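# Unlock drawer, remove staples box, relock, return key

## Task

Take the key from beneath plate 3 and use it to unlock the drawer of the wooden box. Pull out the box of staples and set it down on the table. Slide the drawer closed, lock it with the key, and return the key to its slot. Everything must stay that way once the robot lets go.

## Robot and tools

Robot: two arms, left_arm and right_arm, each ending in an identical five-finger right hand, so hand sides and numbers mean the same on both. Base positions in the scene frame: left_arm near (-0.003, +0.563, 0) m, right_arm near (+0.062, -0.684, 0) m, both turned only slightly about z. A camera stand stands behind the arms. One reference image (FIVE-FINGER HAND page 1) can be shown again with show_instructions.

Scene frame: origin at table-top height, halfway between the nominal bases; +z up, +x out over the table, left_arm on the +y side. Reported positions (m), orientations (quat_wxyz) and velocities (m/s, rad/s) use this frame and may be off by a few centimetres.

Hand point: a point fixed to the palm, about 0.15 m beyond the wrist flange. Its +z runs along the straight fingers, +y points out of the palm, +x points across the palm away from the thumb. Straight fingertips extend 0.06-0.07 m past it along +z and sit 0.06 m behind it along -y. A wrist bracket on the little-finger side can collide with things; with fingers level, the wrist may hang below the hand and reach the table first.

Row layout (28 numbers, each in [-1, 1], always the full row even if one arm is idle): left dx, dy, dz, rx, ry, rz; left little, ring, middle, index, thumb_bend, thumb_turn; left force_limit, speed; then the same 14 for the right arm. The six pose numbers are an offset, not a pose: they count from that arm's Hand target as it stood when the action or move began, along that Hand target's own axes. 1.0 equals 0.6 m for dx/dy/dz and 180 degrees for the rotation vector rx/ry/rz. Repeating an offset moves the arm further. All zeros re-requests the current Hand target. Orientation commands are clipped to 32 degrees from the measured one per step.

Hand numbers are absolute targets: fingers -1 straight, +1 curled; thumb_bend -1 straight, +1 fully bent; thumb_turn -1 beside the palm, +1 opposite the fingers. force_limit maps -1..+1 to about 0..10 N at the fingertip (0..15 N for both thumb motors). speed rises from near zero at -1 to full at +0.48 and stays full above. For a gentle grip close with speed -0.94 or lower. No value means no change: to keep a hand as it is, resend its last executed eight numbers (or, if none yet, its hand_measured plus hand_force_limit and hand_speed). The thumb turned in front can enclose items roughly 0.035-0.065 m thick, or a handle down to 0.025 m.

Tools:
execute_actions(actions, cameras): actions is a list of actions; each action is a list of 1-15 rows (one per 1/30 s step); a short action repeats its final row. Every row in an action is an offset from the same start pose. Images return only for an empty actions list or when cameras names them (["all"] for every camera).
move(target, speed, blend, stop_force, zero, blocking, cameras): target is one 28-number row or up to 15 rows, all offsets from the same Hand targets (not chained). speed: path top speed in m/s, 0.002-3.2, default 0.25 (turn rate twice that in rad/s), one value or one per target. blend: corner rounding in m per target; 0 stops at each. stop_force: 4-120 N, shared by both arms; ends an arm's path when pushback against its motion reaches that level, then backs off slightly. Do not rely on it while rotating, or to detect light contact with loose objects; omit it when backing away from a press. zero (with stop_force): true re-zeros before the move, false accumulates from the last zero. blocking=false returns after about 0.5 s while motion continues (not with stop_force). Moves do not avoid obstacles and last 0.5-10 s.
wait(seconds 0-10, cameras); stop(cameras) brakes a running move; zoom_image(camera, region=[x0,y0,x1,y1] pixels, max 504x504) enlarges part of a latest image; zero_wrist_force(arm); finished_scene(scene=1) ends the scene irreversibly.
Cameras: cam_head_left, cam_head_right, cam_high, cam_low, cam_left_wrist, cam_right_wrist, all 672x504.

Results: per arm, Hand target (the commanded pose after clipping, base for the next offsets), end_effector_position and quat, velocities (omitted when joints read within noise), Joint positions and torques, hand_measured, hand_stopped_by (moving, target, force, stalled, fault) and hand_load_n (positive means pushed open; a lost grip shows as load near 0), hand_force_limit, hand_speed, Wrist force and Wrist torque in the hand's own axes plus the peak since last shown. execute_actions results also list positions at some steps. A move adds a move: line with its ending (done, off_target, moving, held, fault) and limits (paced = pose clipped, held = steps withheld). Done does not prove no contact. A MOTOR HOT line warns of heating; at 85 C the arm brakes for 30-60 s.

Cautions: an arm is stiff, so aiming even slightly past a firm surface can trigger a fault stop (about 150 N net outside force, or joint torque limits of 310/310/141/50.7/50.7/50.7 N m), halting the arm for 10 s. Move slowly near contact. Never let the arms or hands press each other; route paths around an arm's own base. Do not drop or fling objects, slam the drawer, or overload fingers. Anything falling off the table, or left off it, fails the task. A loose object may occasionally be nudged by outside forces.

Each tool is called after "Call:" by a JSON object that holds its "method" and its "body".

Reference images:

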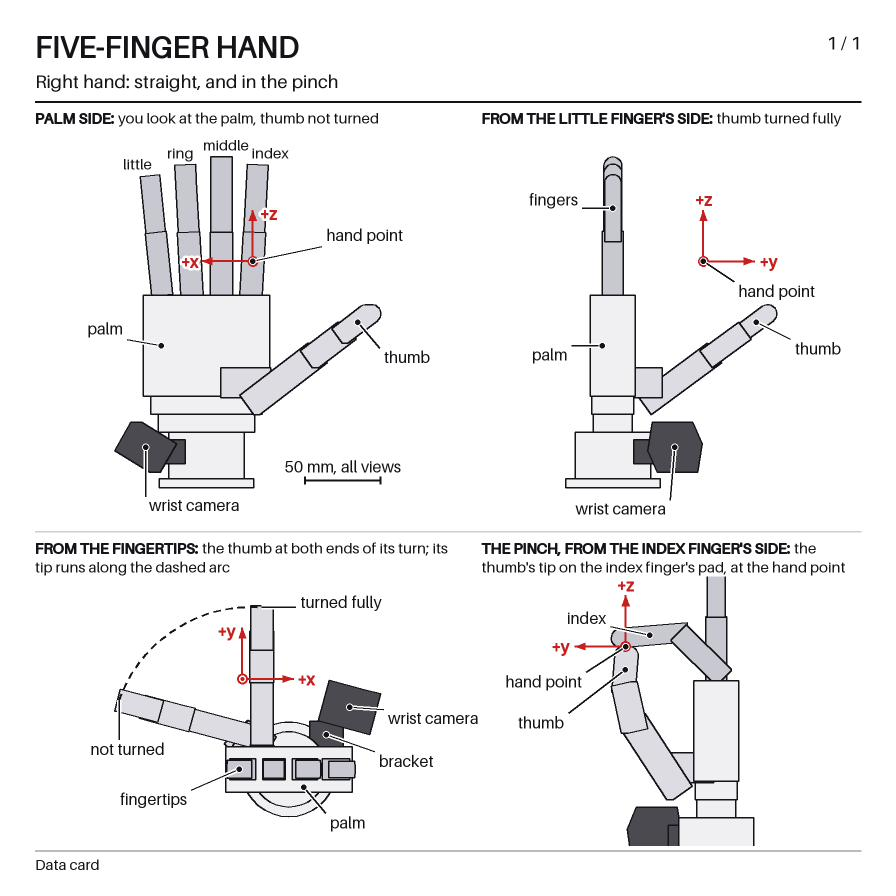

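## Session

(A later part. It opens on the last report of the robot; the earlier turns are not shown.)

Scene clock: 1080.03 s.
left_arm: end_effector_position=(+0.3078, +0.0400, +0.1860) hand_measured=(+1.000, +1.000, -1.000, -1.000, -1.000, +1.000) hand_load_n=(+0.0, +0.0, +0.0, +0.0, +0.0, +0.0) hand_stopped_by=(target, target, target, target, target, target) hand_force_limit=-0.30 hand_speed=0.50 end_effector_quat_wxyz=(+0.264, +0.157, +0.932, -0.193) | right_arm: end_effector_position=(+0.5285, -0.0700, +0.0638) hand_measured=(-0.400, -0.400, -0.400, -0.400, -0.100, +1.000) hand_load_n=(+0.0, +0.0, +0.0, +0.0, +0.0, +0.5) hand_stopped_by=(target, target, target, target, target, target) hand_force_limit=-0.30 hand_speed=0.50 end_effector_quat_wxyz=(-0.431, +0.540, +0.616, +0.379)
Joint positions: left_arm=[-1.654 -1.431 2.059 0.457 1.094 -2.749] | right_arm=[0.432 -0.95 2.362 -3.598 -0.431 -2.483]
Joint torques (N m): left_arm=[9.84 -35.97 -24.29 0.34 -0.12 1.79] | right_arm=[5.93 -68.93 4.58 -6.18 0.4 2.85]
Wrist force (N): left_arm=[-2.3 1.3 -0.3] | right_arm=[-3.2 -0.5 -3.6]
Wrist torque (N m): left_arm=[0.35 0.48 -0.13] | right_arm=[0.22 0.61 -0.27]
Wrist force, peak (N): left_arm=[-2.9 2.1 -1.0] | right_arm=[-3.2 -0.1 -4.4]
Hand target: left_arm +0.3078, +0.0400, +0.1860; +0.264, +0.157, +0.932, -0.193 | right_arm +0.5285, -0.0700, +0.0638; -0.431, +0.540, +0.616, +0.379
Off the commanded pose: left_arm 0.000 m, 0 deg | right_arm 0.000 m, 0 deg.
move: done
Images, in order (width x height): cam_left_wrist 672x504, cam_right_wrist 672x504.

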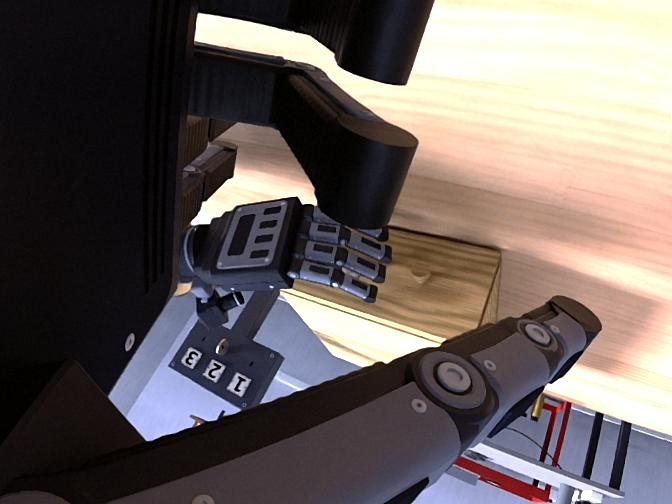

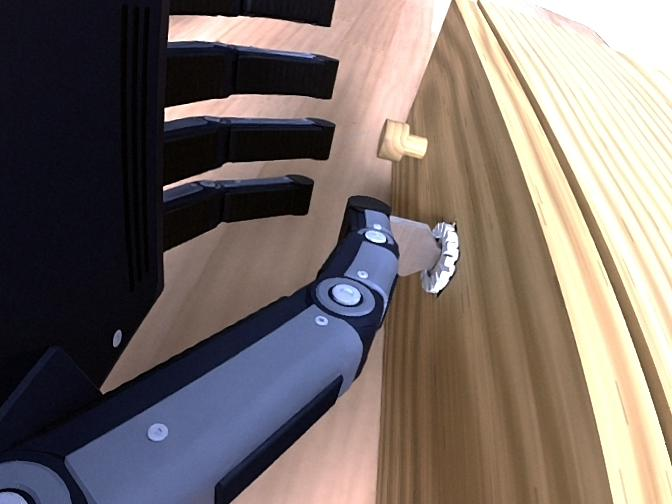

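Call:
{"method": "move", "body": {"target": [[0,0,0,0,0,0,1,1,-1,-1,-1,1,-0.3,0.5,0,0,0,0,0,0,-0.4,-0.4,-0.4,-0.4,-0.0,1,-0.7,-0.3],[0,0,0,0,0,0,1,1,-1,-1,-1,1,-0.3,0.5,0,0.0165,0,0,0,0,-0.4,-0.4,-0.4,-0.4,-0.0,1,-0.7,-0.3]], "speed": 0.03, "cameras": ["cam_left_wrist","cam_right_wrist"]}}

Scene clock: 1083.00 s.
left_arm: end_effector_position=(+0.3078, +0.0400, +0.1860) hand_measured=(+1.000, +1.000, -1.000, -1.000, -1.000, +1.000) hand_load_n=(+0.0, +0.0, +0.0, +0.0, +0.0, +0.0) hand_stopped_by=(target, target, target, target, target, target) hand_force_limit=-0.30 hand_speed=0.50 end_effector_quat_wxyz=(+0.264, +0.157, +0.932, -0.193) | right_arm: end_effector_position=(+0.5385, -0.0687, +0.0639) hand_measured=(-0.400, -0.400, -0.400, -0.400, +0.002, +1.000) hand_load_n=(+0.0, +0.0, +0.0, +0.0, -4.0, -1.0) hand_stopped_by=(target, target, target, target, target, target) hand_force_limit=-0.70 hand_speed=-0.30 end_effector_quat_wxyz=(-0.431, +0.540, +0.616, +0.379)
Joint positions: left_arm=[-1.654 -1.431 2.059 0.457 1.094 -2.749] | right_arm=[0.428 -0.949 2.347 -3.576 -0.429 -2.492]
Joint torques (N m): left_arm=[10.42 -36.88 -23.12 0.42 -0.07 2.14] | right_arm=[0.04 -55.81 -8.1 -5.99 2.36 -1.26]
Wrist force (N): left_arm=[-3.2 1.8 -0.7] | right_arm=[-3.0 -4.5 -8.5]
Wrist torque (N m): left_arm=[0.44 0.63 -0.18] | right_arm=[0.27 0.71 -0.30]
Wrist force, peak (N): left_arm=[-3.1 2.3 -0.8] | right_arm=[-2.6 -5.4 -10.5]
Hand target: left_arm +0.3078, +0.0400, +0.1860; +0.264, +0.157, +0.932, -0.193 | right_arm +0.5383, -0.0687, +0.0638; -0.431, +0.540, +0.616, +0.379
Off the commanded pose: left_arm 0.000 m, 0 deg | right_arm 0.000 m, 0 deg.
move: done
Images, in order (width x height): cam_left_wrist 672x504, cam_right_wrist 672x504.

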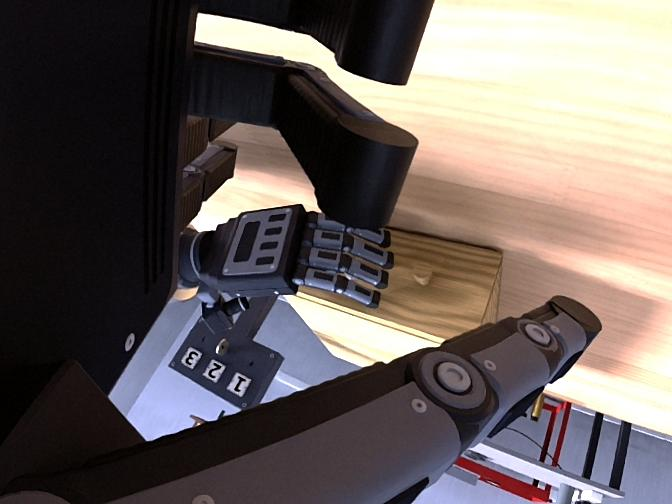

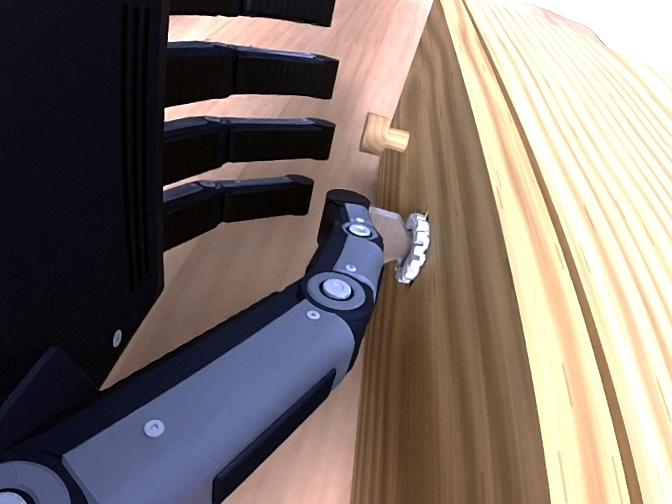

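Call:
{"method": "move", "body": {"target": [0,0,0,0,0,0,1,1,-1,-1,-1,1,-0.3,0.5,0,0,-0.0033,0,0,0,-0.4,-0.4,-0.4,-0.4,-0.0,1,-0.7,-0.3], "speed": 0.02}}

Call:
{"method": "zoom_image", "body": {"camera": "cam_right_wrist", "region": [300, 150, 460, 310]}}

Scene clock: 1084.20 s.
left_arm: end_effector_position=(+0.3078, +0.0400, +0.1860) hand_measured=(+1.000, +1.000, -1.000, -1.000, -1.000, +1.000) hand_load_n=(+0.0, +0.0, +0.0, +0.0, +0.0, +0.0) hand_stopped_by=(target, target, target, target, target, target) hand_force_limit=-0.30 hand_speed=0.50 end_effector_quat_wxyz=(+0.264, +0.157, +0.932, -0.193) | right_arm: end_effector_position=(+0.5386, -0.0706, +0.0645) hand_measured=(-0.400, -0.400, -0.400, -0.400, +0.000, +1.000) hand_load_n=(+0.0, +0.0, +0.0, +0.0, +0.0, +0.0) hand_stopped_by=(target, target, target, target, target, target) hand_force_limit=-0.70 hand_speed=-0.30 end_effector_quat_wxyz=(-0.431, +0.540, +0.616, +0.379)
Joint positions: left_arm=[-1.654 -1.431 2.059 0.457 1.094 -2.749] | right_arm=[0.424 -0.952 2.351 -3.569 -0.427 -2.498]
Joint torques (N m): left_arm=[8.73 -37.03 -23.84 0.45 -0.01 2.18] | right_arm=[-4.44 -78.45 0.31 -3.81 3.16 -1.37]
Wrist force (N): left_arm=[-2.3 1.5 -0.7] | right_arm=[-3.5 0.1 -3.9]
Wrist torque (N m): left_arm=[0.39 0.49 -0.13] | right_arm=[0.33 0.67 -0.24]
Wrist force, peak (N): left_arm=[-3.1 1.6 -1.2] | right_arm=[-2.8 -4.6 -8.6]
Hand target: left_arm +0.3078, +0.0400, +0.1860; +0.264, +0.157, +0.932, -0.193 | right_arm +0.5386, -0.0706, +0.0645; -0.431, +0.540, +0.616, +0.379
Off the commanded pose: left_arm 0.000 m, 0 deg | right_arm 0.000 m, 0 deg.
move: done

Scaled by 3.150 from the camera's 672x504 image, which has a finer 960x720 frame.
This view is cut from an older image: the scene may have changed since it was taken.

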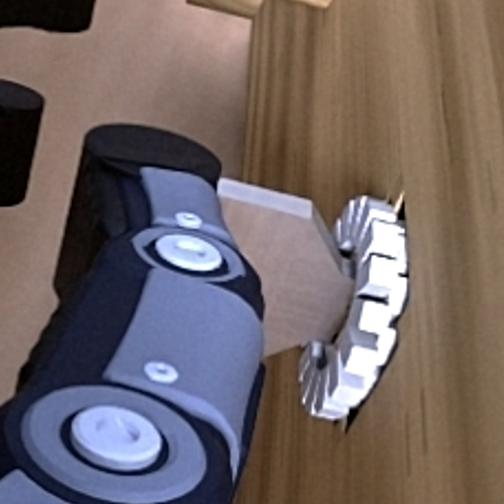

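Call:
{"method": "execute_actions", "body": {"actions": [[[0,0,0,0,0,0,1,1,-1,-1,-1,1,-0.3,0.5,0,0,0,0,0,0,-0.4,-0.4,-0.4,0.4,-0.0,1,-0.6,-0.6]],[[0,0,0,0,0,0,1,1,-1,-1,-1,1,-0.3,0.5,0,0,0,0,0,0,-0.4,-0.4,-0.4,0.4,-0.0,1,-0.6,-0.6]],[[0,0,0,0,0,0,1,1,-1,-1,-1,1,-0.3,0.5,0,0,0,0,0,0,-0.4,-0.4,-0.4,0.4,-0.0,1,-0.6,-0.6]]], "cameras": ["cam_left_wrist","cam_right_wrist"]}}

Scene clock: 1086.40 s.
left_arm: end_effector_position=(+0.3078, +0.0400, +0.1860) hand_measured=(+1.000, +1.000, -1.000, -1.000, -1.000, +1.000) hand_load_n=(+0.0, +0.0, +0.0, +0.0, +0.0, +0.0) hand_stopped_by=(target, target, target, target, target, target) hand_force_limit=-0.30 hand_speed=0.50 end_effector_quat_wxyz=(+0.264, +0.157, +0.932, -0.193) | right_arm: end_effector_position=(+0.5386, -0.0706, +0.0645) hand_measured=(-0.400, -0.400, -0.400, +0.112, +0.000, +1.000) hand_load_n=(+0.0, +0.0, +0.0, +2.0, +0.0, +0.0) hand_stopped_by=(target, target, target, force, target, target) hand_force_limit=-0.60 hand_speed=-0.60 end_effector_quat_wxyz=(-0.431, +0.540, +0.616, +0.379)
Joint positions: left_arm=[-1.654 -1.431 2.059 0.457 1.094 -2.749] | right_arm=[0.424 -0.952 2.35 -3.57 -0.427 -2.498]
Joint torques (N m): left_arm=[9.75 -36.83 -23.33 0.34 -0.01 2.1] | right_arm=[5.1 -63.29 -23.79 -6.14 1.01 2.5]
Wrist force (N): left_arm=[-2.5 1.7 -0.6] | right_arm=[-4.5 -0.4 -3.9]
Wrist torque (N m): left_arm=[0.41 0.52 -0.14] | right_arm=[0.30 0.72 -0.26]
Wrist force, peak (N): left_arm=[-3.2 1.8 -0.4] | right_arm=[-4.5 -0.4 -3.9]
Hand target: left_arm +0.3078, +0.0400, +0.1860; +0.264, +0.157, +0.932, -0.193 | right_arm +0.5386, -0.0706, +0.0645; -0.431, +0.540, +0.616, +0.379
Off the commanded pose: left_arm 0.000 m, 0 deg | right_arm 0.000 m, 0 deg.
Step readings (end_effector_position of left_arm | right_arm):
0: (+0.3078, +0.0400, +0.1860) | (+0.5386, -0.0706, +0.0645)
1: (+0.3078, +0.0400, +0.1860) | (+0.5386, -0.0706, +0.0645)
2: (+0.3078, +0.0400, +0.1860) | (+0.5386, -0.0706, +0.0645)
4: (+0.3078, +0.0400, +0.1860) | (+0.5386, -0.0706, +0.0645)
8: (+0.3078, +0.0400, +0.1860) | (+0.5386, -0.0706, +0.0645)
15: (+0.3078, +0.0400, +0.1860) | (+0.5386, -0.0706, +0.0645)
16: (+0.3078, +0.0400, +0.1860) | (+0.5386, -0.0706, +0.0645)
17: (+0.3078, +0.0400, +0.1860) | (+0.5386, -0.0706, +0.0645)
19: (+0.3078, +0.0400, +0.1860) | (+0.5386, -0.0706, +0.0645)
23: (+0.3078, +0.0400, +0.1860) | (+0.5386, -0.0706, +0.0645)
30: (+0.3078, +0.0400, +0.1860) | (+0.5385, -0.0706, +0.0645)
31: (+0.3078, +0.0400, +0.1860) | (+0.5385, -0.0706, +0.0645)
32: (+0.3078, +0.0400, +0.1860) | (+0.5385, -0.0706, +0.0645)
34: (+0.3078, +0.0400, +0.1860) | (+0.5385, -0.0706, +0.0645)
38: (+0.3078, +0.0400, +0.1860) | (+0.5386, -0.0706, +0.0645)
45: (+0.3078, +0.0400, +0.1860) | (+0.5386, -0.0706, +0.0645)
Images, in order (width x height): cam_left_wrist 672x504, cam_right_wrist 672x504.

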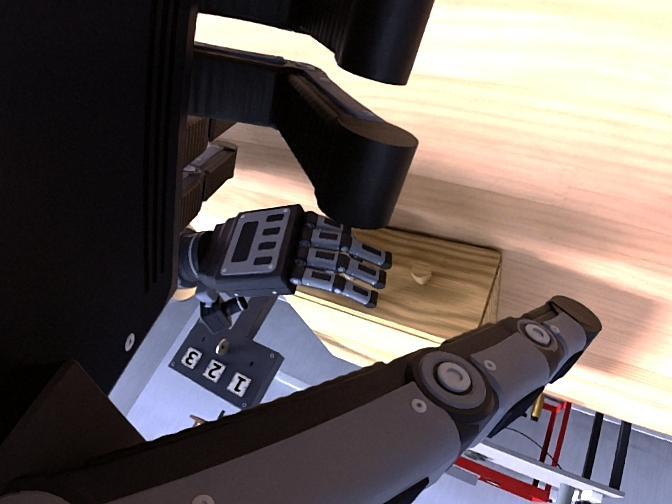

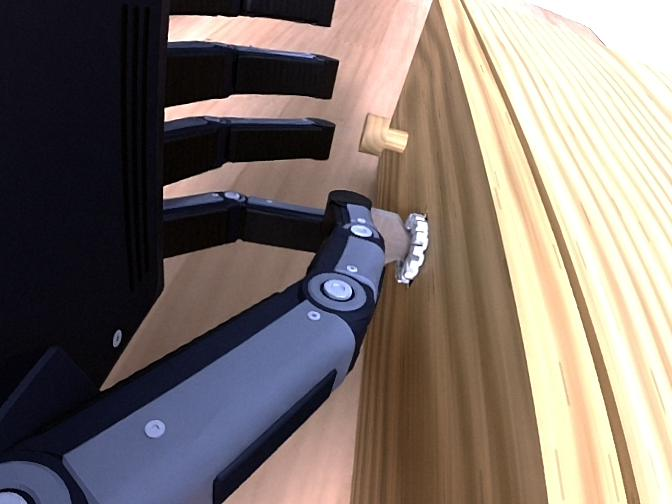

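Call:
{"method": "zoom_image", "body": {"camera": "cam_left_wrist", "region": [280, 190, 460, 325]}}

Call:
{"method": "zoom_image", "body": {"camera": "cam_right_wrist", "region": [230, 150, 450, 315]}}

Scaled by 2.800 from the camera's 672x504 image, which has a finer 960x720 frame.

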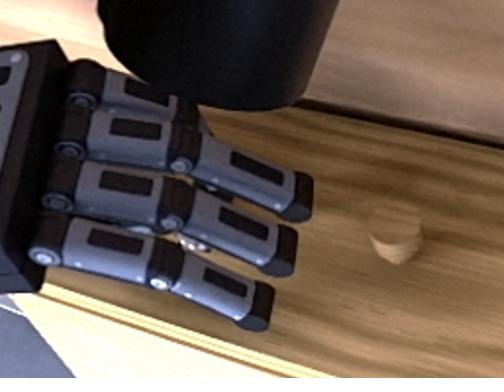

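Scaled by 2.291 from the camera's 672x504 image, which has a finer 960x720 frame.

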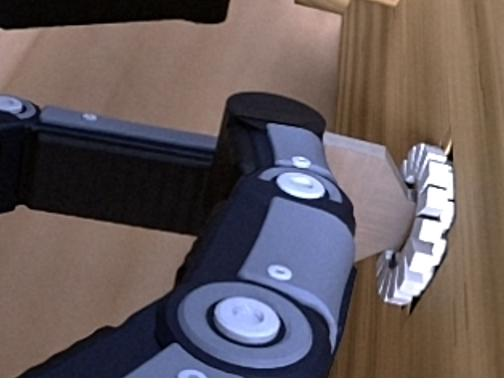

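Call:
{"method": "execute_actions", "body": {"actions": [[[0,0,0,0,0,0,1,1,-1,-1,-1,1,-0.3,0.5,0,0,0,0,0,0,-0.4,-0.4,-0.4,0.5,-0.0,1,-0.3,-0.6]],[[0,0,0,0,0,0,1,1,-1,-1,-1,1,-0.3,0.5,0,0,0,0,0,0,-0.4,-0.4,-0.4,0.5,-0.0,1,-0.3,-0.6]]], "cameras": ["cam_right_wrist"]}}

Scene clock: 1090.10 s.
left_arm: end_effector_position=(+0.3078, +0.0400, +0.1860) hand_measured=(+1.000, +1.000, -1.000, -1.000, -1.000, +1.000) hand_load_n=(+0.0, +0.0, +0.0, +0.0, +0.0, +0.0) hand_stopped_by=(target, target, target, target, target, target) hand_force_limit=-0.30 hand_speed=0.50 end_effector_quat_wxyz=(+0.264, +0.157, +0.932, -0.193) | right_arm: end_effector_position=(+0.5386, -0.0706, +0.0645) hand_measured=(-0.400, -0.400, -0.400, +0.140, +0.000, +1.000) hand_load_n=(+0.0, +0.0, +0.0, +10.0, +2.0, -0.5) hand_stopped_by=(target, target, target, force, target, target) hand_force_limit=-0.30 hand_speed=-0.60 end_effector_quat_wxyz=(-0.431, +0.540, +0.616, +0.379)
Joint positions: left_arm=[-1.654 -1.431 2.059 0.457 1.094 -2.749] | right_arm=[0.424 -0.952 2.35 -3.57 -0.427 -2.498]
Joint torques (N m): left_arm=[9.37 -37.11 -23.06 0.53 -0.07 1.91] | right_arm=[3.06 -63.98 -22.63 -6.15 0.9 1.99]
Wrist force (N): left_arm=[-2.9 1.7 -0.8] | right_arm=[-5.4 -0.1 -2.5]
Wrist torque (N m): left_arm=[0.42 0.58 -0.16] | right_arm=[0.27 0.78 -0.26]
Wrist force, peak (N): left_arm=[-3.3 1.7 -0.4] | right_arm=[-5.5 -0.3 -3.0]
Hand target: left_arm +0.3078, +0.0400, +0.1860; +0.264, +0.157, +0.932, -0.193 | right_arm +0.5386, -0.0706, +0.0645; -0.431, +0.540, +0.616, +0.379
Off the commanded pose: left_arm 0.000 m, 0 deg | right_arm 0.000 m, 0 deg.
Step readings (end_effector_position of left_arm | right_arm):
0: (+0.3078, +0.0400, +0.1860) | (+0.5386, -0.0706, +0.0645)
1: (+0.3078, +0.0400, +0.1860) | (+0.5386, -0.0706, +0.0645)
2: (+0.3078, +0.0400, +0.1860) | (+0.5386, -0.0706, +0.0645)
4: (+0.3078, +0.0400, +0.1860) | (+0.5386, -0.0706, +0.0645)
8: (+0.3078, +0.0400, +0.1860) | (+0.5386, -0.0706, +0.0645)
15: (+0.3078, +0.0400, +0.1860) | (+0.5386, -0.0706, +0.0645)
16: (+0.3078, +0.0400, +0.1860) | (+0.5386, -0.0706, +0.0645)
17: (+0.3078, +0.0400, +0.1860) | (+0.5386, -0.0706, +0.0645)
19: (+0.3078, +0.0400, +0.1860) | (+0.5386, -0.0706, +0.0645)
23: (+0.3078, +0.0400, +0.1860) | (+0.5386, -0.0706, +0.0645)
30: (+0.3078, +0.0400, +0.1860) | (+0.5386, -0.0706, +0.0645)
Images, in order (width x height): cam_right_wrist 672x504.

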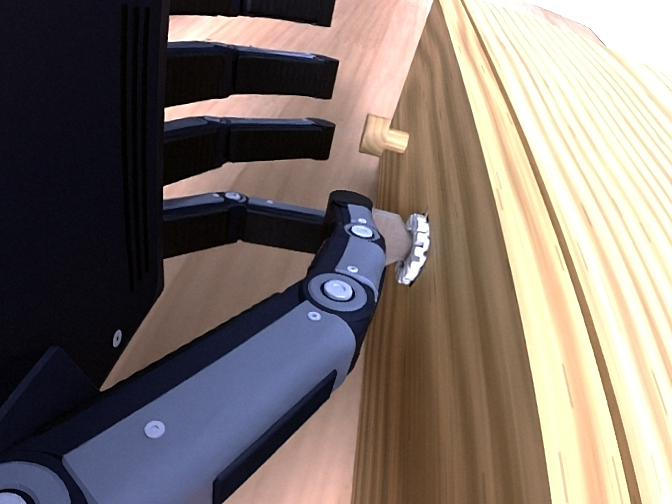

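Call:
{"method": "execute_actions", "body": {"actions": [[[0,0,0,0,0,0,1,1,-1,-1,-1,1,-0.3,0.5,0,0,0,0,0,0,-0.4,-0.4,-0.4,0.126,-0.0,1,-0.3,-0.9]]]}}

Scene clock: 1091.00 s.
left_arm: end_effector_position=(+0.3078, +0.0400, +0.1860) hand_measured=(+1.000, +1.000, -1.000, -1.000, -1.000, +1.000) hand_load_n=(+0.0, +0.0, +0.0, +0.0, +0.0, +0.0) hand_stopped_by=(target, target, target, target, target, target) hand_force_limit=-0.30 hand_speed=0.50 end_effector_quat_wxyz=(+0.264, +0.157, +0.932, -0.193) | right_arm: end_effector_position=(+0.5386, -0.0706, +0.0645) hand_measured=(-0.400, -0.400, -0.400, +0.126, +0.000, +1.000) hand_load_n=(+0.0, +0.0, +0.0, +6.0, +0.5, +0.0) hand_stopped_by=(target, target, target, force, target, target) hand_force_limit=-0.30 hand_speed=-0.90 end_effector_quat_wxyz=(-0.431, +0.540, +0.616, +0.379)
Joint positions: left_arm=[-1.654 -1.431 2.059 0.457 1.094 -2.749] | right_arm=[0.424 -0.952 2.35 -3.57 -0.427 -2.498]
Joint torques (N m): left_arm=[8.87 -37.14 -23.9 0.47 0.06 1.97] | right_arm=[5.53 -63.84 -22.29 -6.35 1.45 1.16]
Wrist force (N): left_arm=[-2.5 1.6 -0.7] | right_arm=[-5.5 -0.5 -3.3]
Wrist torque (N m): left_arm=[0.40 0.50 -0.14] | right_arm=[0.32 0.70 -0.24]
Wrist force, peak (N): left_arm=[-2.7 2.4 -0.9] | right_arm=[-5.9 -0.5 -2.9]
Hand target: left_arm +0.3078, +0.0400, +0.1860; +0.264, +0.157, +0.932, -0.193 | right_arm +0.5386, -0.0706, +0.0645; -0.431, +0.540, +0.616, +0.379
Off the commanded pose: left_arm 0.000 m, 0 deg | right_arm 0.000 m, 0 deg.
Step readings (end_effector_position of left_arm | right_arm):
0: (+0.3078, +0.0400, +0.1860) | (+0.5386, -0.0706, +0.0645)
1: (+0.3078, +0.0400, +0.1860) | (+0.5386, -0.0706, +0.0645)
2: (+0.3078, +0.0400, +0.1860) | (+0.5386, -0.0706, +0.0645)
4: (+0.3078, +0.0400, +0.1860) | (+0.5386, -0.0706, +0.0645)
8: (+0.3078, +0.0400, +0.1860) | (+0.5386, -0.0706, +0.0645)
15: (+0.3078, +0.0400, +0.1860) | (+0.5386, -0.0706, +0.0645)

Call:
{"method": "move", "body": {"target": [0,0,0,0,0,0,1,1,-1,-1,-1,1,-0.3,0.5,0,-0.01,0,0,0,0,-0.4,-0.4,-0.4,0.126,-0.0,1,-0.3,-0.9], "speed": 0.015, "stop_force": 10, "cameras": ["cam_left_wrist","cam_right_wrist"]}}

Scene clock: 1092.43 s.
left_arm: end_effector_position=(+0.3078, +0.0400, +0.1860) hand_measured=(+1.000, +1.000, -1.000, -1.000, -1.000, +1.000) hand_load_n=(+0.0, +0.0, +0.0, +0.0, +0.0, +0.0) hand_stopped_by=(target, target, target, target, target, target) hand_force_limit=-0.30 hand_speed=0.50 end_effector_quat_wxyz=(+0.264, +0.157, +0.932, -0.193) | right_arm: end_effector_position=(+0.5325, -0.0714, +0.0645) hand_measured=(-0.400, -0.400, -0.400, +0.126, +0.000, +1.000) hand_load_n=(+0.0, +0.0, +0.0, +0.0, +0.0, +0.0) hand_stopped_by=(target, target, target, force, target, target) hand_force_limit=-0.30 hand_speed=-0.90 end_effector_quat_wxyz=(-0.431, +0.540, +0.616, +0.379)
Joint positions: left_arm=[-1.654 -1.431 2.059 0.457 1.094 -2.749] | right_arm=[0.427 -0.953 2.36 -3.583 -0.428 -2.492]
Joint torques (N m): left_arm=[9.52 -38.78 -23.46 0.45 -0.21 2.02] | right_arm=[-3.36 -79.52 -22.27 -2.05 0.76 -1.2]
Wrist force (N): left_arm=[-2.8 1.5 -0.5] | right_arm=[-3.3 -0.3 -3.7]
Wrist torque (N m): left_arm=[0.38 0.56 -0.17] | right_arm=[0.27 0.64 -0.41]
Wrist force, peak (N): left_arm=[-2.9 2.1 -0.7] | right_arm=[-5.9 -0.7 -2.8]
Hand target: left_arm +0.3078, +0.0400, +0.1860; +0.264, +0.157, +0.932, -0.193 | right_arm +0.5326, -0.0713, +0.0645; -0.431, +0.540, +0.616, +0.379
Off the commanded pose: left_arm 0.000 m, 0 deg | right_arm 0.000 m, 0 deg.
move: done
Images, in order (width x height): cam_left_wrist 672x504, cam_right_wrist 672x504.

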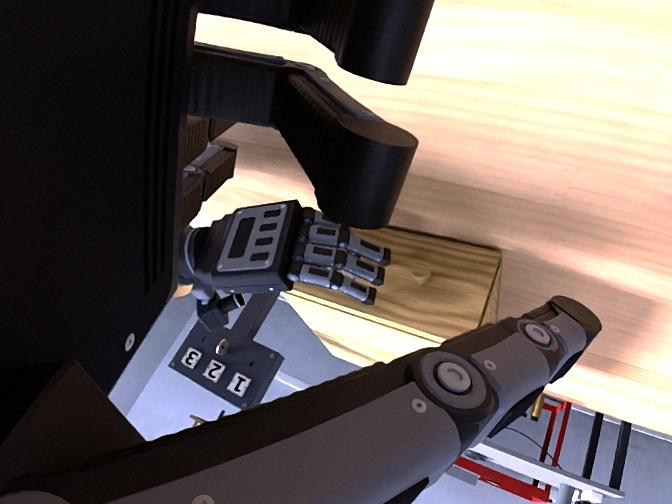

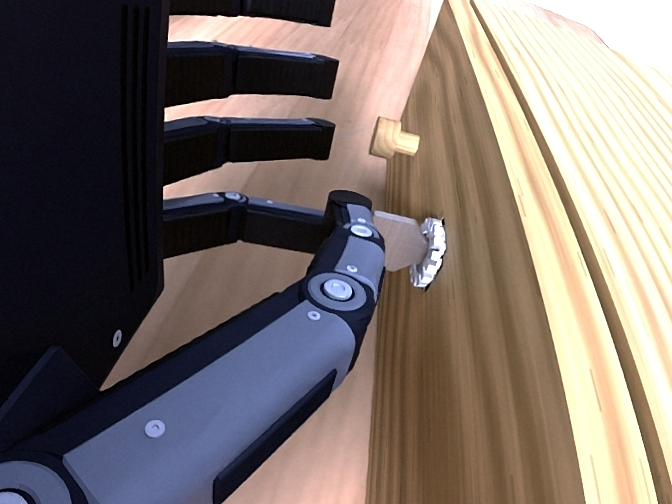

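Call:
{"method": "move", "body": {"target": [[0,0,0,0,0,0,1,1,-1,-1,-1,1,-0.3,0.5,0,0,0,0,0,0,-0.4,-0.4,-0.4,-0.4,-0.0,1,-0.3,-0.3],[0,0,0,0,0,0,1,1,-1,-1,-1,1,-0.3,0.5,0,-0.04,0,0,0,0,-0.4,-0.4,-0.4,-0.4,-0.0,1,-0.3,-0.3]], "speed": 0.05, "cameras": ["cam_right_wrist","cam_left_wrist"]}}

Call:
{"method": "zoom_image", "body": {"camera": "cam_right_wrist", "region": [400, 200, 540, 320]}}

Call:
{"method": "zoom_image", "body": {"camera": "cam_left_wrist", "region": [280, 200, 460, 325]}}

Scene clock: 1097.17 s.
left_arm: end_effector_position=(+0.3078, +0.0400, +0.1860) hand_measured=(+1.000, +1.000, -1.000, -1.000, -1.000, +1.000) hand_load_n=(+0.0, +0.0, +0.0, +0.0, +0.0, +0.0) hand_stopped_by=(target, target, target, target, target, target) hand_force_limit=-0.30 hand_speed=0.50 end_effector_quat_wxyz=(+0.264, +0.157, +0.932, -0.193) | right_arm: end_effector_position=(+0.5086, -0.0745, +0.0644) hand_measured=(-0.400, -0.400, -0.400, -0.400, +0.000, +1.000) hand_load_n=(+0.0, +0.0, +0.0, +0.0, +0.0, +0.0) hand_stopped_by=(target, target, target, target, target, target) hand_force_limit=-0.30 hand_speed=-0.30 end_effector_quat_wxyz=(-0.431, +0.540, +0.616, +0.379)
Joint positions: left_arm=[-1.654 -1.431 2.059 0.457 1.094 -2.749] | right_arm=[0.439 -0.955 2.395 -3.636 -0.435 -2.47]
Joint torques (N m): left_arm=[9.52 -36.03 -23.28 0.49 0.04 1.92] | right_arm=[-7.07 -64.02 -21.28 -1.5 1.55 -2.54]
Wrist force (N): left_arm=[-3.1 1.5 -0.6] | right_arm=[-3.2 -0.2 -4.0]
Wrist torque (N m): left_arm=[0.38 0.60 -0.18] | right_arm=[0.29 0.61 -0.42]
Wrist force, peak (N): left_arm=[-3.1 2.0 -1.0] | right_arm=[-3.1 -0.4 -4.3]
Hand target: left_arm +0.3078, +0.0400, +0.1860; +0.264, +0.157, +0.932, -0.193 | right_arm +0.5088, -0.0745, +0.0645; -0.431, +0.540, +0.616, +0.379
Off the commanded pose: left_arm 0.000 m, 0 deg | right_arm 0.000 m, 0 deg.
move: done
Images, in order (width x height): cam_left_wrist 672x504, cam_right_wrist 672x504.

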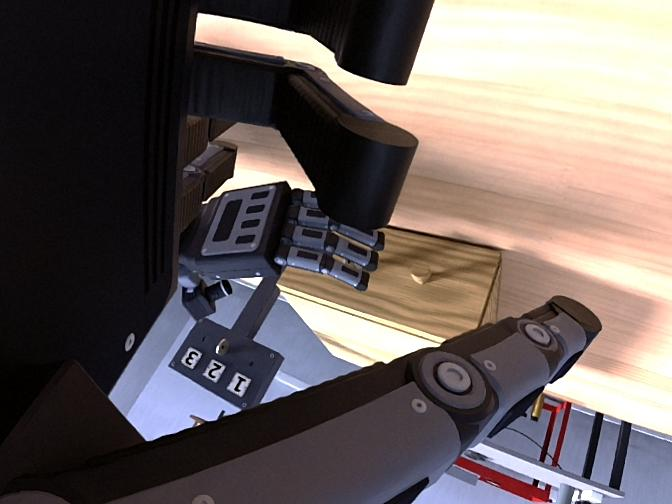

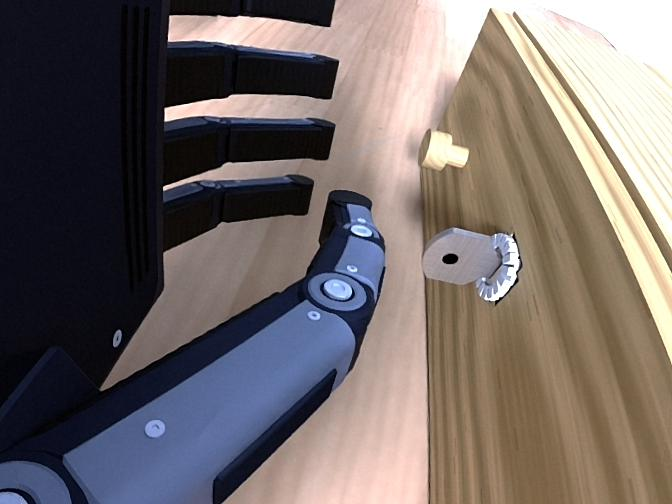

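Scaled by 3.600 from the camera's 672x504 image, which has a finer 960x720 frame.

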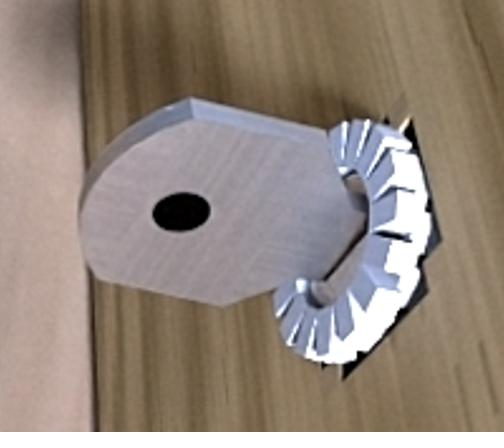

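Scaled by 2.800 from the camera's 672x504 image, which has a finer 960x720 frame.

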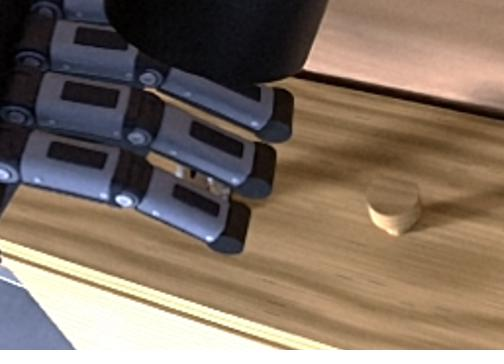

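Call:
{"method": "zoom_image", "body": {"camera": "cam_right_wrist", "region": [465, 220, 530, 315]}}

Scaled by 5.305 from the camera's 672x504 image, which has a finer 960x720 frame.

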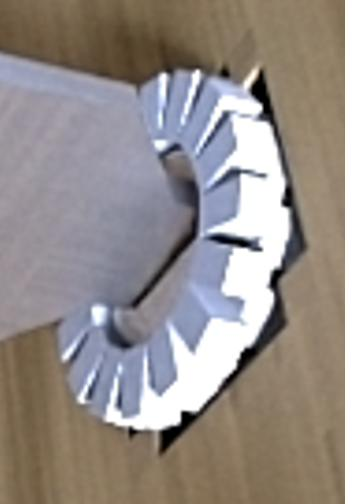

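Call:
{"method": "move", "body": {"target": [[0,0,0,0,0,0,1,1,-1,-1,-1,1,-0.3,0.5,0,-0.125,0,0,0,0,-0.4,-0.4,-0.4,-0.4,-0.0,1,-0.3,-0.3],[0,0,0,0,0,0,1,1,-1,-1,-1,1,-0.3,0.5,0.2567,-0.125,-0.2,0,0,0,-0.4,-0.4,-0.4,-0.4,-0.0,1,-0.3,-0.3],[0,0,0,0,0,0,1,1,-1,-1,-1,1,-0.3,0.5,0.2567,-0.125,-0.2,0.0282,-0.0277,-0.0117,-0.4,-0.4,-0.4,-0.4,-0.0,1,-0.3,-0.3],[0,0,0,0,0,0,1,1,-1,-1,-1,1,-0.3,0.5,0.2567,-0.125,-0.2,0.1183,0.01095,-0.0407,-0.4,-0.4,-0.4,-0.4,-0.0,1,-0.3,-0.3],[0,0,0,0,0,0,1,1,-1,-1,-1,1,-0.3,0.5,0.2567,-0.125,-0.2,0.1677,0.1085,-0.0296,-0.4,-0.4,-0.4,-0.4,-0.0,1,-0.3,-0.3]], "speed": [0.15,0.2,0.2,0.2,0.2], "blend": [0.01,0.01,0.01,0.01,0]}}

Scene clock: 1114.83 s.
left_arm: end_effector_position=(+0.3078, +0.0400, +0.1860) hand_measured=(+1.000, +1.000, -1.000, -1.000, -1.000, +1.000) hand_load_n=(+0.0, +0.5, +0.0, +0.0, +0.0, +0.0) hand_stopped_by=(target, target, target, target, target, target) hand_force_limit=-0.30 hand_speed=0.50 end_effector_quat_wxyz=(+0.264, +0.157, +0.932, -0.193) | right_arm: end_effector_position=(+0.4421, -0.1439, +0.2501) hand_measured=(-0.400, -0.400, -0.400, -0.400, +0.000, +1.000) hand_load_n=(+0.0, +0.0, +0.0, +0.0, +0.0, +0.0) hand_stopped_by=(target, target, target, target, target, target) hand_force_limit=-0.30 hand_speed=-0.30 end_effector_quat_wxyz=(+0.635, -0.310, -0.636, -0.311)
Joint positions: left_arm=[-1.654 -1.431 2.059 0.457 1.094 -2.749] | right_arm=[0.268 -1.369 2.097 -0.729 -0.437 -4.713]
Joint torques (N m): left_arm=[9.4 -36.67 -23.75 0.33 0.08 2.05] | right_arm=[4.53 -55.44 -16.1 2.9 1.78 -3.06]
Wrist force (N): left_arm=[-2.6 1.5 -0.6] | right_arm=[-2.9 -0.8 -3.9]
Wrist torque (N m): left_arm=[0.38 0.53 -0.16] | right_arm=[0.14 0.59 -0.41]
Wrist force, peak (N): left_arm=[-3.2 2.2 -1.0] | right_arm=[-4.9 -1.4 -3.0]
Hand target: left_arm +0.3078, +0.0400, +0.1860; +0.264, +0.157, +0.932, -0.193 | right_arm +0.4420, -0.1439, +0.2501; +0.635, -0.310, -0.636, -0.311
Off the commanded pose: left_arm 0.000 m, 0 deg | right_arm 0.000 m, 0 deg.
move: done

Call:
{"method": "move", "body": {"target": [0,0,0,0,0,0,1,1,-1,-1,-1,1,-0.3,0.5,0,0,0,-0.1694,0,0,-0.4,-0.4,-0.4,-0.4,-0.0,1,-0.3,-0.3], "speed": 0.2}}

Scene clock: 1117.03 s.
left_arm: end_effector_position=(+0.3078, +0.0400, +0.1860) hand_measured=(+1.000, +1.000, -1.000, -1.000, -1.000, +1.000) hand_load_n=(+0.0, +0.0, +0.0, +0.0, +0.0, +0.0) hand_stopped_by=(target, target, target, target, target, target) hand_force_limit=-0.30 hand_speed=0.50 end_effector_quat_wxyz=(+0.264, +0.157, +0.932, -0.193) | right_arm: end_effector_position=(+0.4420, -0.1439, +0.2501) hand_measured=(-0.400, -0.400, -0.400, -0.400, +0.000, +1.000) hand_load_n=(+0.0, +0.0, +0.0, +0.0, +0.0, +0.0) hand_stopped_by=(target, target, target, target, target, target) hand_force_limit=-0.30 hand_speed=-0.30 end_effector_quat_wxyz=(+0.531, -0.466, -0.532, -0.467)
Joint positions: left_arm=[-1.654 -1.431 2.059 0.457 1.094 -2.749] | right_arm=[0.286 -1.582 2.34 -0.763 0.113 -4.708]
Joint torques (N m): left_arm=[9.42 -38.05 -23.66 0.5 -0.15 2.13] | right_arm=[-9.28 -46.5 -19.5 1.12 1.57 -2.68]
Wrist force (N): left_arm=[-2.8 1.2 -0.5] | right_arm=[-2.9 0.2 -3.5]
Wrist torque (N m): left_arm=[0.32 0.55 -0.18] | right_arm=[0.27 0.53 -0.38]
Wrist force, peak (N): left_arm=[-3.2 1.8 -0.6] | right_arm=[-3.2 0.1 -4.4]
Hand target: left_arm +0.3078, +0.0400, +0.1860; +0.264, +0.157, +0.932, -0.193 | right_arm +0.4420, -0.1439, +0.2501; +0.531, -0.466, -0.532, -0.467
Off the commanded pose: left_arm 0.000 m, 0 deg | right_arm 0.000 m, 0 deg.
move: done

Call:
{"method": "move", "body": {"target": [[0,0,0,0,0,0,1,1,-1,-1,-1,1,-0.3,0.5,-0.1667,0.1255,0.1033,0,0,0,-0.4,-0.4,-0.4,-0.4,-0.0,1,-0.3,-0.3],[0,0,0,0,0,0,1,1,-1,-1,-1,1,-0.3,0.5,-0.3107,0.1255,0.1033,0,0,0,-0.4,-0.4,-0.4,-0.4,-0.0,1,-0.3,-0.3]], "speed": [0.15,0.08], "blend": [0.01,0], "cameras": ["cam_left_wrist","cam_right_wrist"]}}

Call:
{"method": "zoom_image", "body": {"camera": "cam_right_wrist", "region": [350, 180, 550, 340]}}

Scene clock: 1120.13 s.
left_arm: end_effector_position=(+0.3078, +0.0400, +0.1860) hand_measured=(+1.000, +1.000, -1.000, -1.000, -1.000, +1.000) hand_load_n=(+0.0, +0.0, +0.0, +0.0, +0.0, +0.0) hand_stopped_by=(target, target, target, target, target, target) hand_force_limit=-0.30 hand_speed=0.50 end_effector_quat_wxyz=(+0.264, +0.157, +0.932, -0.193) | right_arm: end_effector_position=(+0.5089, -0.0725, +0.0638) hand_measured=(-0.400, -0.400, -0.400, -0.400, +0.000, +1.000) hand_load_n=(+0.0, +0.0, +0.0, +0.0, +0.0, +0.0) hand_stopped_by=(target, target, target, target, target, target) hand_force_limit=-0.30 hand_speed=-0.30 end_effector_quat_wxyz=(+0.531, -0.466, -0.532, -0.467)
Joint positions: left_arm=[-1.654 -1.431 2.059 0.457 1.094 -2.749] | right_arm=[0.392 -1.117 2.248 -1.134 0.219 -4.711]
Joint torques (N m): left_arm=[10.48 -36.5 -23.54 0.51 -0.13 2.12] | right_arm=[-3.87 -79.63 -6.15 1.92 0.22 1.57]
Wrist force (N): left_arm=[-3.1 1.9 -0.9] | right_arm=[-2.7 -0.2 -3.7]
Wrist torque (N m): left_arm=[0.46 0.62 -0.17] | right_arm=[0.13 0.51 -0.38]
Wrist force, peak (N): left_arm=[-3.3 1.7 -0.6] | right_arm=[-4.1 0.2 -3.7]
Hand target: left_arm +0.3078, +0.0400, +0.1860; +0.264, +0.157, +0.932, -0.193 | right_arm +0.5089, -0.0725, +0.0638; +0.531, -0.466, -0.532, -0.467
Off the commanded pose: left_arm 0.000 m, 0 deg | right_arm 0.000 m, 0 deg.
move: done
Images, in order (width x height): cam_left_wrist 672x504, cam_right_wrist 672x504.

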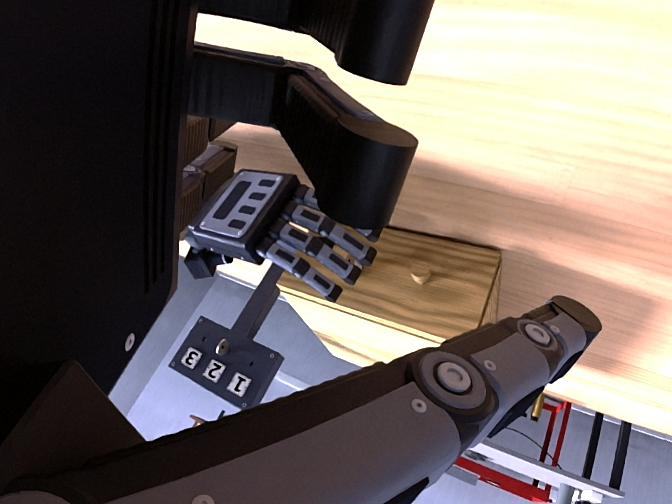

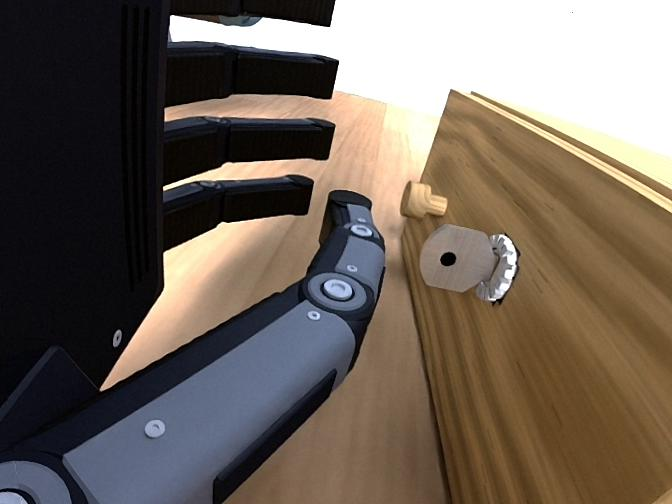

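Scaled by 2.520 from the camera's 672x504 image, which has a finer 960x720 frame.

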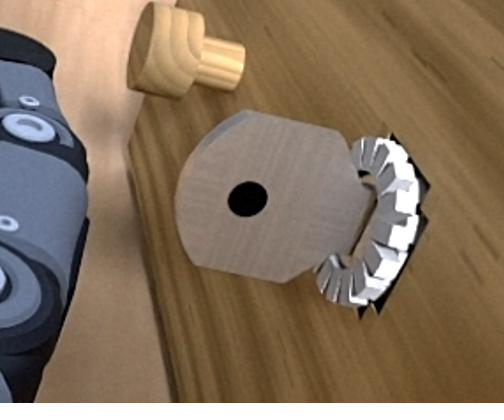

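Call:
{"method": "move", "body": {"target": [0,0,0,0,0,0,1,1,-1,-1,-1,1,-0.3,0.5,0,0.0494,0,0,0,0,-0.4,-0.4,-0.4,-0.4,-0.0,1,-0.3,-0.3], "speed": 0.04, "stop_force": 6, "cameras": ["cam_left_wrist","cam_right_wrist"]}}

Call:
{"method": "zoom_image", "body": {"camera": "cam_right_wrist", "region": [270, 150, 470, 310]}}

Call:
{"method": "zoom_image", "body": {"camera": "cam_left_wrist", "region": [280, 190, 460, 325]}}

Scene clock: 1124.77 s.
left_arm: end_effector_position=(+0.3078, +0.0400, +0.1860) hand_measured=(+1.000, +1.000, -1.000, -1.000, -1.000, +1.000) hand_load_n=(+0.0, +0.0, +0.0, +0.0, +0.0, -0.5) hand_stopped_by=(target, target, target, target, target, target) hand_force_limit=-0.30 hand_speed=0.50 end_effector_quat_wxyz=(+0.264, +0.157, +0.932, -0.193) | right_arm: end_effector_position=(+0.5383, -0.0687, +0.0639) hand_measured=(-0.400, -0.400, -0.400, -0.400, +0.000, +1.000) hand_load_n=(+0.0, +0.0, +0.0, +0.0, +0.0, +0.0) hand_stopped_by=(target, target, target, target, target, target) hand_force_limit=-0.30 hand_speed=-0.30 end_effector_quat_wxyz=(+0.531, -0.466, -0.532, -0.467)
Joint positions: left_arm=[-1.654 -1.431 2.059 0.457 1.094 -2.749] | right_arm=[0.38 -1.093 2.197 -1.108 0.207 -4.711]
Joint torques (N m): left_arm=[10.2 -36.87 -24.21 0.4 -0.16 2.15] | right_arm=[6.45 -83.27 -5.32 -2.56 1.46 -2.84]
Wrist force (N): left_arm=[-2.7 1.8 -0.9] | right_arm=[-2.9 -0.1 -3.5]
Wrist torque (N m): left_arm=[0.45 0.54 -0.15] | right_arm=[0.14 0.54 -0.34]
Wrist force, peak (N): left_arm=[-3.3 1.7 -0.7] | right_arm=[-3.1 -0.1 -4.0]
Hand target: left_arm +0.3078, +0.0400, +0.1860; +0.264, +0.157, +0.932, -0.193 | right_arm +0.5383, -0.0687, +0.0639; +0.531, -0.466, -0.532, -0.467
Off the commanded pose: left_arm 0.000 m, 0 deg | right_arm 0.000 m, 0 deg.
move: done
Images, in order (width x height): cam_left_wrist 672x504, cam_right_wrist 672x504.

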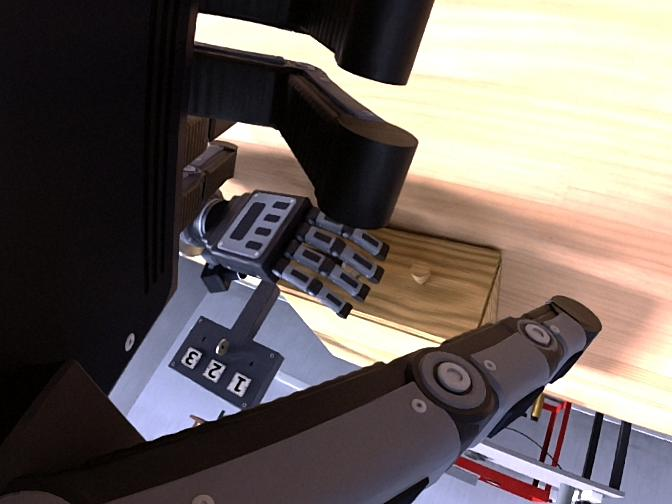

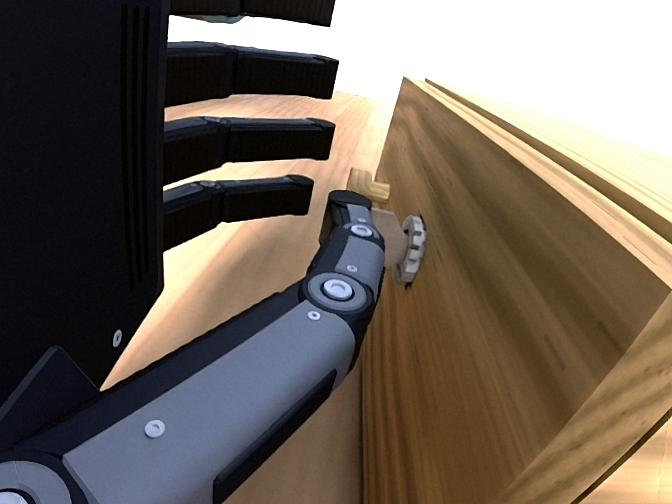

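Scaled by 2.520 from the camera's 672x504 image, which has a finer 960x720 frame.

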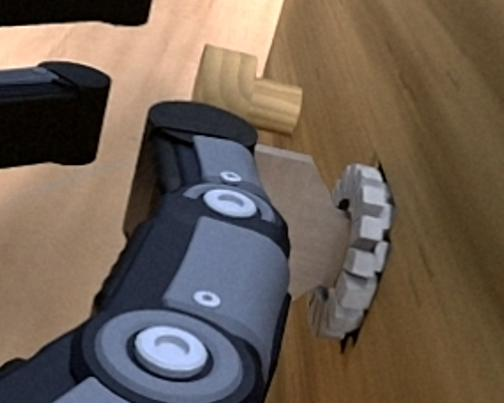

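Scaled by 2.800 from the camera's 672x504 image, which has a finer 960x720 frame.

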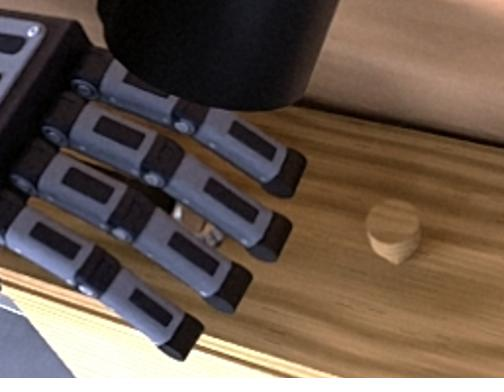

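Call:
{"method": "execute_actions", "body": {"actions": [[[0,0,0,0,0,0,1,1,-1,-1,-1,1,-0.3,0.5,0,0,0,0,0,0,-0.4,-0.4,-0.4,-0.4,0.06,1,-0.7,-0.6]]]}}

Call:
{"method": "execute_actions", "body": {"actions": [[[0,0,0,0,0,0,1,1,-1,-1,-1,1,-0.3,0.5,0,0,0,0,0,0,-0.4,-0.4,-0.4,0.4,0.06,1,-0.6,-0.6]],[[0,0,0,0,0,0,1,1,-1,-1,-1,1,-0.3,0.5,0,0,0,0,0,0,-0.4,-0.4,-0.4,0.4,0.06,1,-0.6,-0.6]],[[0,0,0,0,0,0,1,1,-1,-1,-1,1,-0.3,0.5,0,0,0,0,0,0,-0.4,-0.4,-0.4,0.4,0.06,1,-0.6,-0.6]]], "cameras": ["cam_right_wrist"]}}

Scene clock: 1125.87 s.
left_arm: end_effector_position=(+0.3078, +0.0400, +0.1860) hand_measured=(+1.000, +1.000, -1.000, -1.000, -1.000, +1.000) hand_load_n=(+0.0, +0.0, +0.0, +0.0, +0.0, -0.5) hand_stopped_by=(target, target, target, target, target, target) hand_force_limit=-0.30 hand_speed=0.50 end_effector_quat_wxyz=(+0.264, +0.157, +0.932, -0.193) | right_arm: end_effector_position=(+0.5383, -0.0687, +0.0639) hand_measured=(-0.400, -0.400, -0.400, -0.400, +0.060, +1.000) hand_load_n=(+0.0, +0.0, +0.0, +0.0, +0.0, +0.0) hand_stopped_by=(target, target, target, target, target, target) hand_force_limit=-0.70 hand_speed=-0.60 end_effector_quat_wxyz=(+0.531, -0.466, -0.532, -0.467)
Joint positions: left_arm=[-1.654 -1.431 2.059 0.457 1.094 -2.749] | right_arm=[0.38 -1.093 2.197 -1.108 0.207 -4.711]
Joint torques (N m): left_arm=[9.27 -37.08 -23.31 0.4 -0.05 2.12] | right_arm=[5.44 -79.58 -4.87 -2.83 1.53 -2.56]
Wrist force (N): left_arm=[-2.5 1.9 -0.5] | right_arm=[-2.7 0.1 -3.5]
Wrist torque (N m): left_arm=[0.44 0.51 -0.13] | right_arm=[0.17 0.51 -0.32]
Wrist force, peak (N): left_arm=[-3.2 1.8 -0.5] | right_arm=[-3.0 -0.1 -3.9]
Hand target: left_arm +0.3078, +0.0400, +0.1860; +0.264, +0.157, +0.932, -0.193 | right_arm +0.5383, -0.0687, +0.0639; +0.531, -0.466, -0.532, -0.467
Off the commanded pose: left_arm 0.000 m, 0 deg | right_arm 0.000 m, 0 deg.
Step readings (end_effector_position of left_arm | right_arm):
0: (+0.3078, +0.0400, +0.1860) | (+0.5383, -0.0687, +0.0639)
1: (+0.3078, +0.0400, +0.1860) | (+0.5383, -0.0687, +0.0639)
2: (+0.3078, +0.0400, +0.1860) | (+0.5383, -0.0687, +0.0639)
4: (+0.3078, +0.0400, +0.1860) | (+0.5383, -0.0687, +0.0639)
8: (+0.3078, +0.0400, +0.1860) | (+0.5383, -0.0687, +0.0639)
15: (+0.3078, +0.0400, +0.1860) | (+0.5383, -0.0687, +0.0639)

Scene clock: 1127.57 s.
left_arm: end_effector_position=(+0.3078, +0.0400, +0.1860) hand_measured=(+1.000, +1.000, -1.000, -1.000, -1.000, +1.000) hand_load_n=(+0.0, +0.0, +0.0, +0.0, +0.0, -0.5) hand_stopped_by=(target, target, target, target, target, target) hand_force_limit=-0.30 hand_speed=0.50 end_effector_quat_wxyz=(+0.264, +0.157, +0.932, -0.193) | right_arm: end_effector_position=(+0.5383, -0.0686, +0.0639) hand_measured=(-0.400, -0.400, -0.400, +0.184, +0.060, +1.000) hand_load_n=(+0.0, +0.0, +0.0, +4.0, +0.5, -0.5) hand_stopped_by=(target, target, target, force, target, target) hand_force_limit=-0.60 hand_speed=-0.60 end_effector_quat_wxyz=(+0.531, -0.466, -0.532, -0.467)
Joint positions: left_arm=[-1.654 -1.431 2.059 0.457 1.094 -2.749] | right_arm=[0.38 -1.093 2.197 -1.108 0.207 -4.711]
Joint torques (N m): left_arm=[10.37 -37.55 -23.48 0.61 -0.13 2.07] | right_arm=[-6.4 -79.75 -5.83 -2.83 1.5 -2.45]
Wrist force (N): left_arm=[-2.5 1.8 -1.1] | right_arm=[-3.7 0.9 -3.1]
Wrist torque (N m): left_arm=[0.46 0.54 -0.15] | right_arm=[0.19 0.57 -0.34]
Wrist force, peak (N): left_arm=[-3.0 2.1 -0.7] | right_arm=[-3.0 -0.3 -4.0]
Hand target: left_arm +0.3078, +0.0400, +0.1860; +0.264, +0.157, +0.932, -0.193 | right_arm +0.5383, -0.0687, +0.0639; +0.531, -0.466, -0.532, -0.467
Off the commanded pose: left_arm 0.000 m, 0 deg | right_arm 0.000 m, 0 deg.
Step readings (end_effector_position of left_arm | right_arm):
0: (+0.3078, +0.0400, +0.1860) | (+0.5383, -0.0687, +0.0639)
1: (+0.3078, +0.0400, +0.1860) | (+0.5383, -0.0687, +0.0639)
2: (+0.3078, +0.0400, +0.1860) | (+0.5383, -0.0687, +0.0639)
4: (+0.3078, +0.0400, +0.1860) | (+0.5383, -0.0687, +0.0639)
8: (+0.3078, +0.0400, +0.1860) | (+0.5383, -0.0687, +0.0639)
15: (+0.3078, +0.0400, +0.1860) | (+0.5383, -0.0687, +0.0639)
16: (+0.3078, +0.0400, +0.1860) | (+0.5383, -0.0687, +0.0639)
17: (+0.3078, +0.0400, +0.1860) | (+0.5383, -0.0687, +0.0639)
19: (+0.3078, +0.0400, +0.1860) | (+0.5383, -0.0687, +0.0639)
23: (+0.3078, +0.0400, +0.1860) | (+0.5383, -0.0686, +0.0639)
30: (+0.3078, +0.0400, +0.1860) | (+0.5383, -0.0686, +0.0639)
31: (+0.3078, +0.0400, +0.1860) | (+0.5383, -0.0686, +0.0639)
32: (+0.3078, +0.0400, +0.1860) | (+0.5383, -0.0686, +0.0639)
34: (+0.3078, +0.0400, +0.1860) | (+0.5383, -0.0686, +0.0639)
38: (+0.3078, +0.0400, +0.1860) | (+0.5383, -0.0686, +0.0639)
45: (+0.3078, +0.0400, +0.1860) | (+0.5383, -0.0686, +0.0639)
Images, in order (width x height): cam_right_wrist 672x504.

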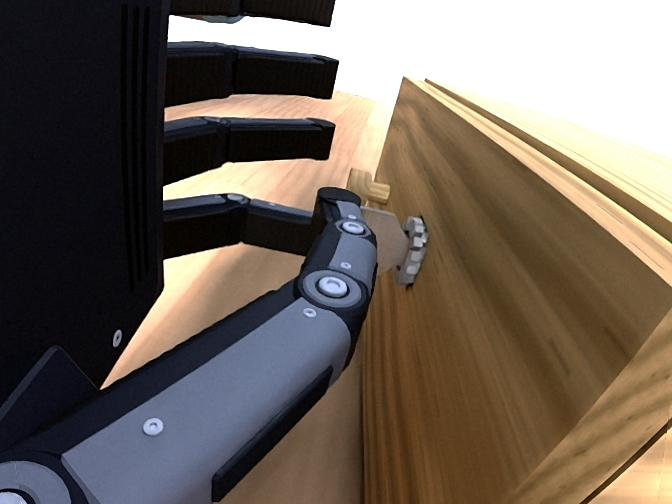

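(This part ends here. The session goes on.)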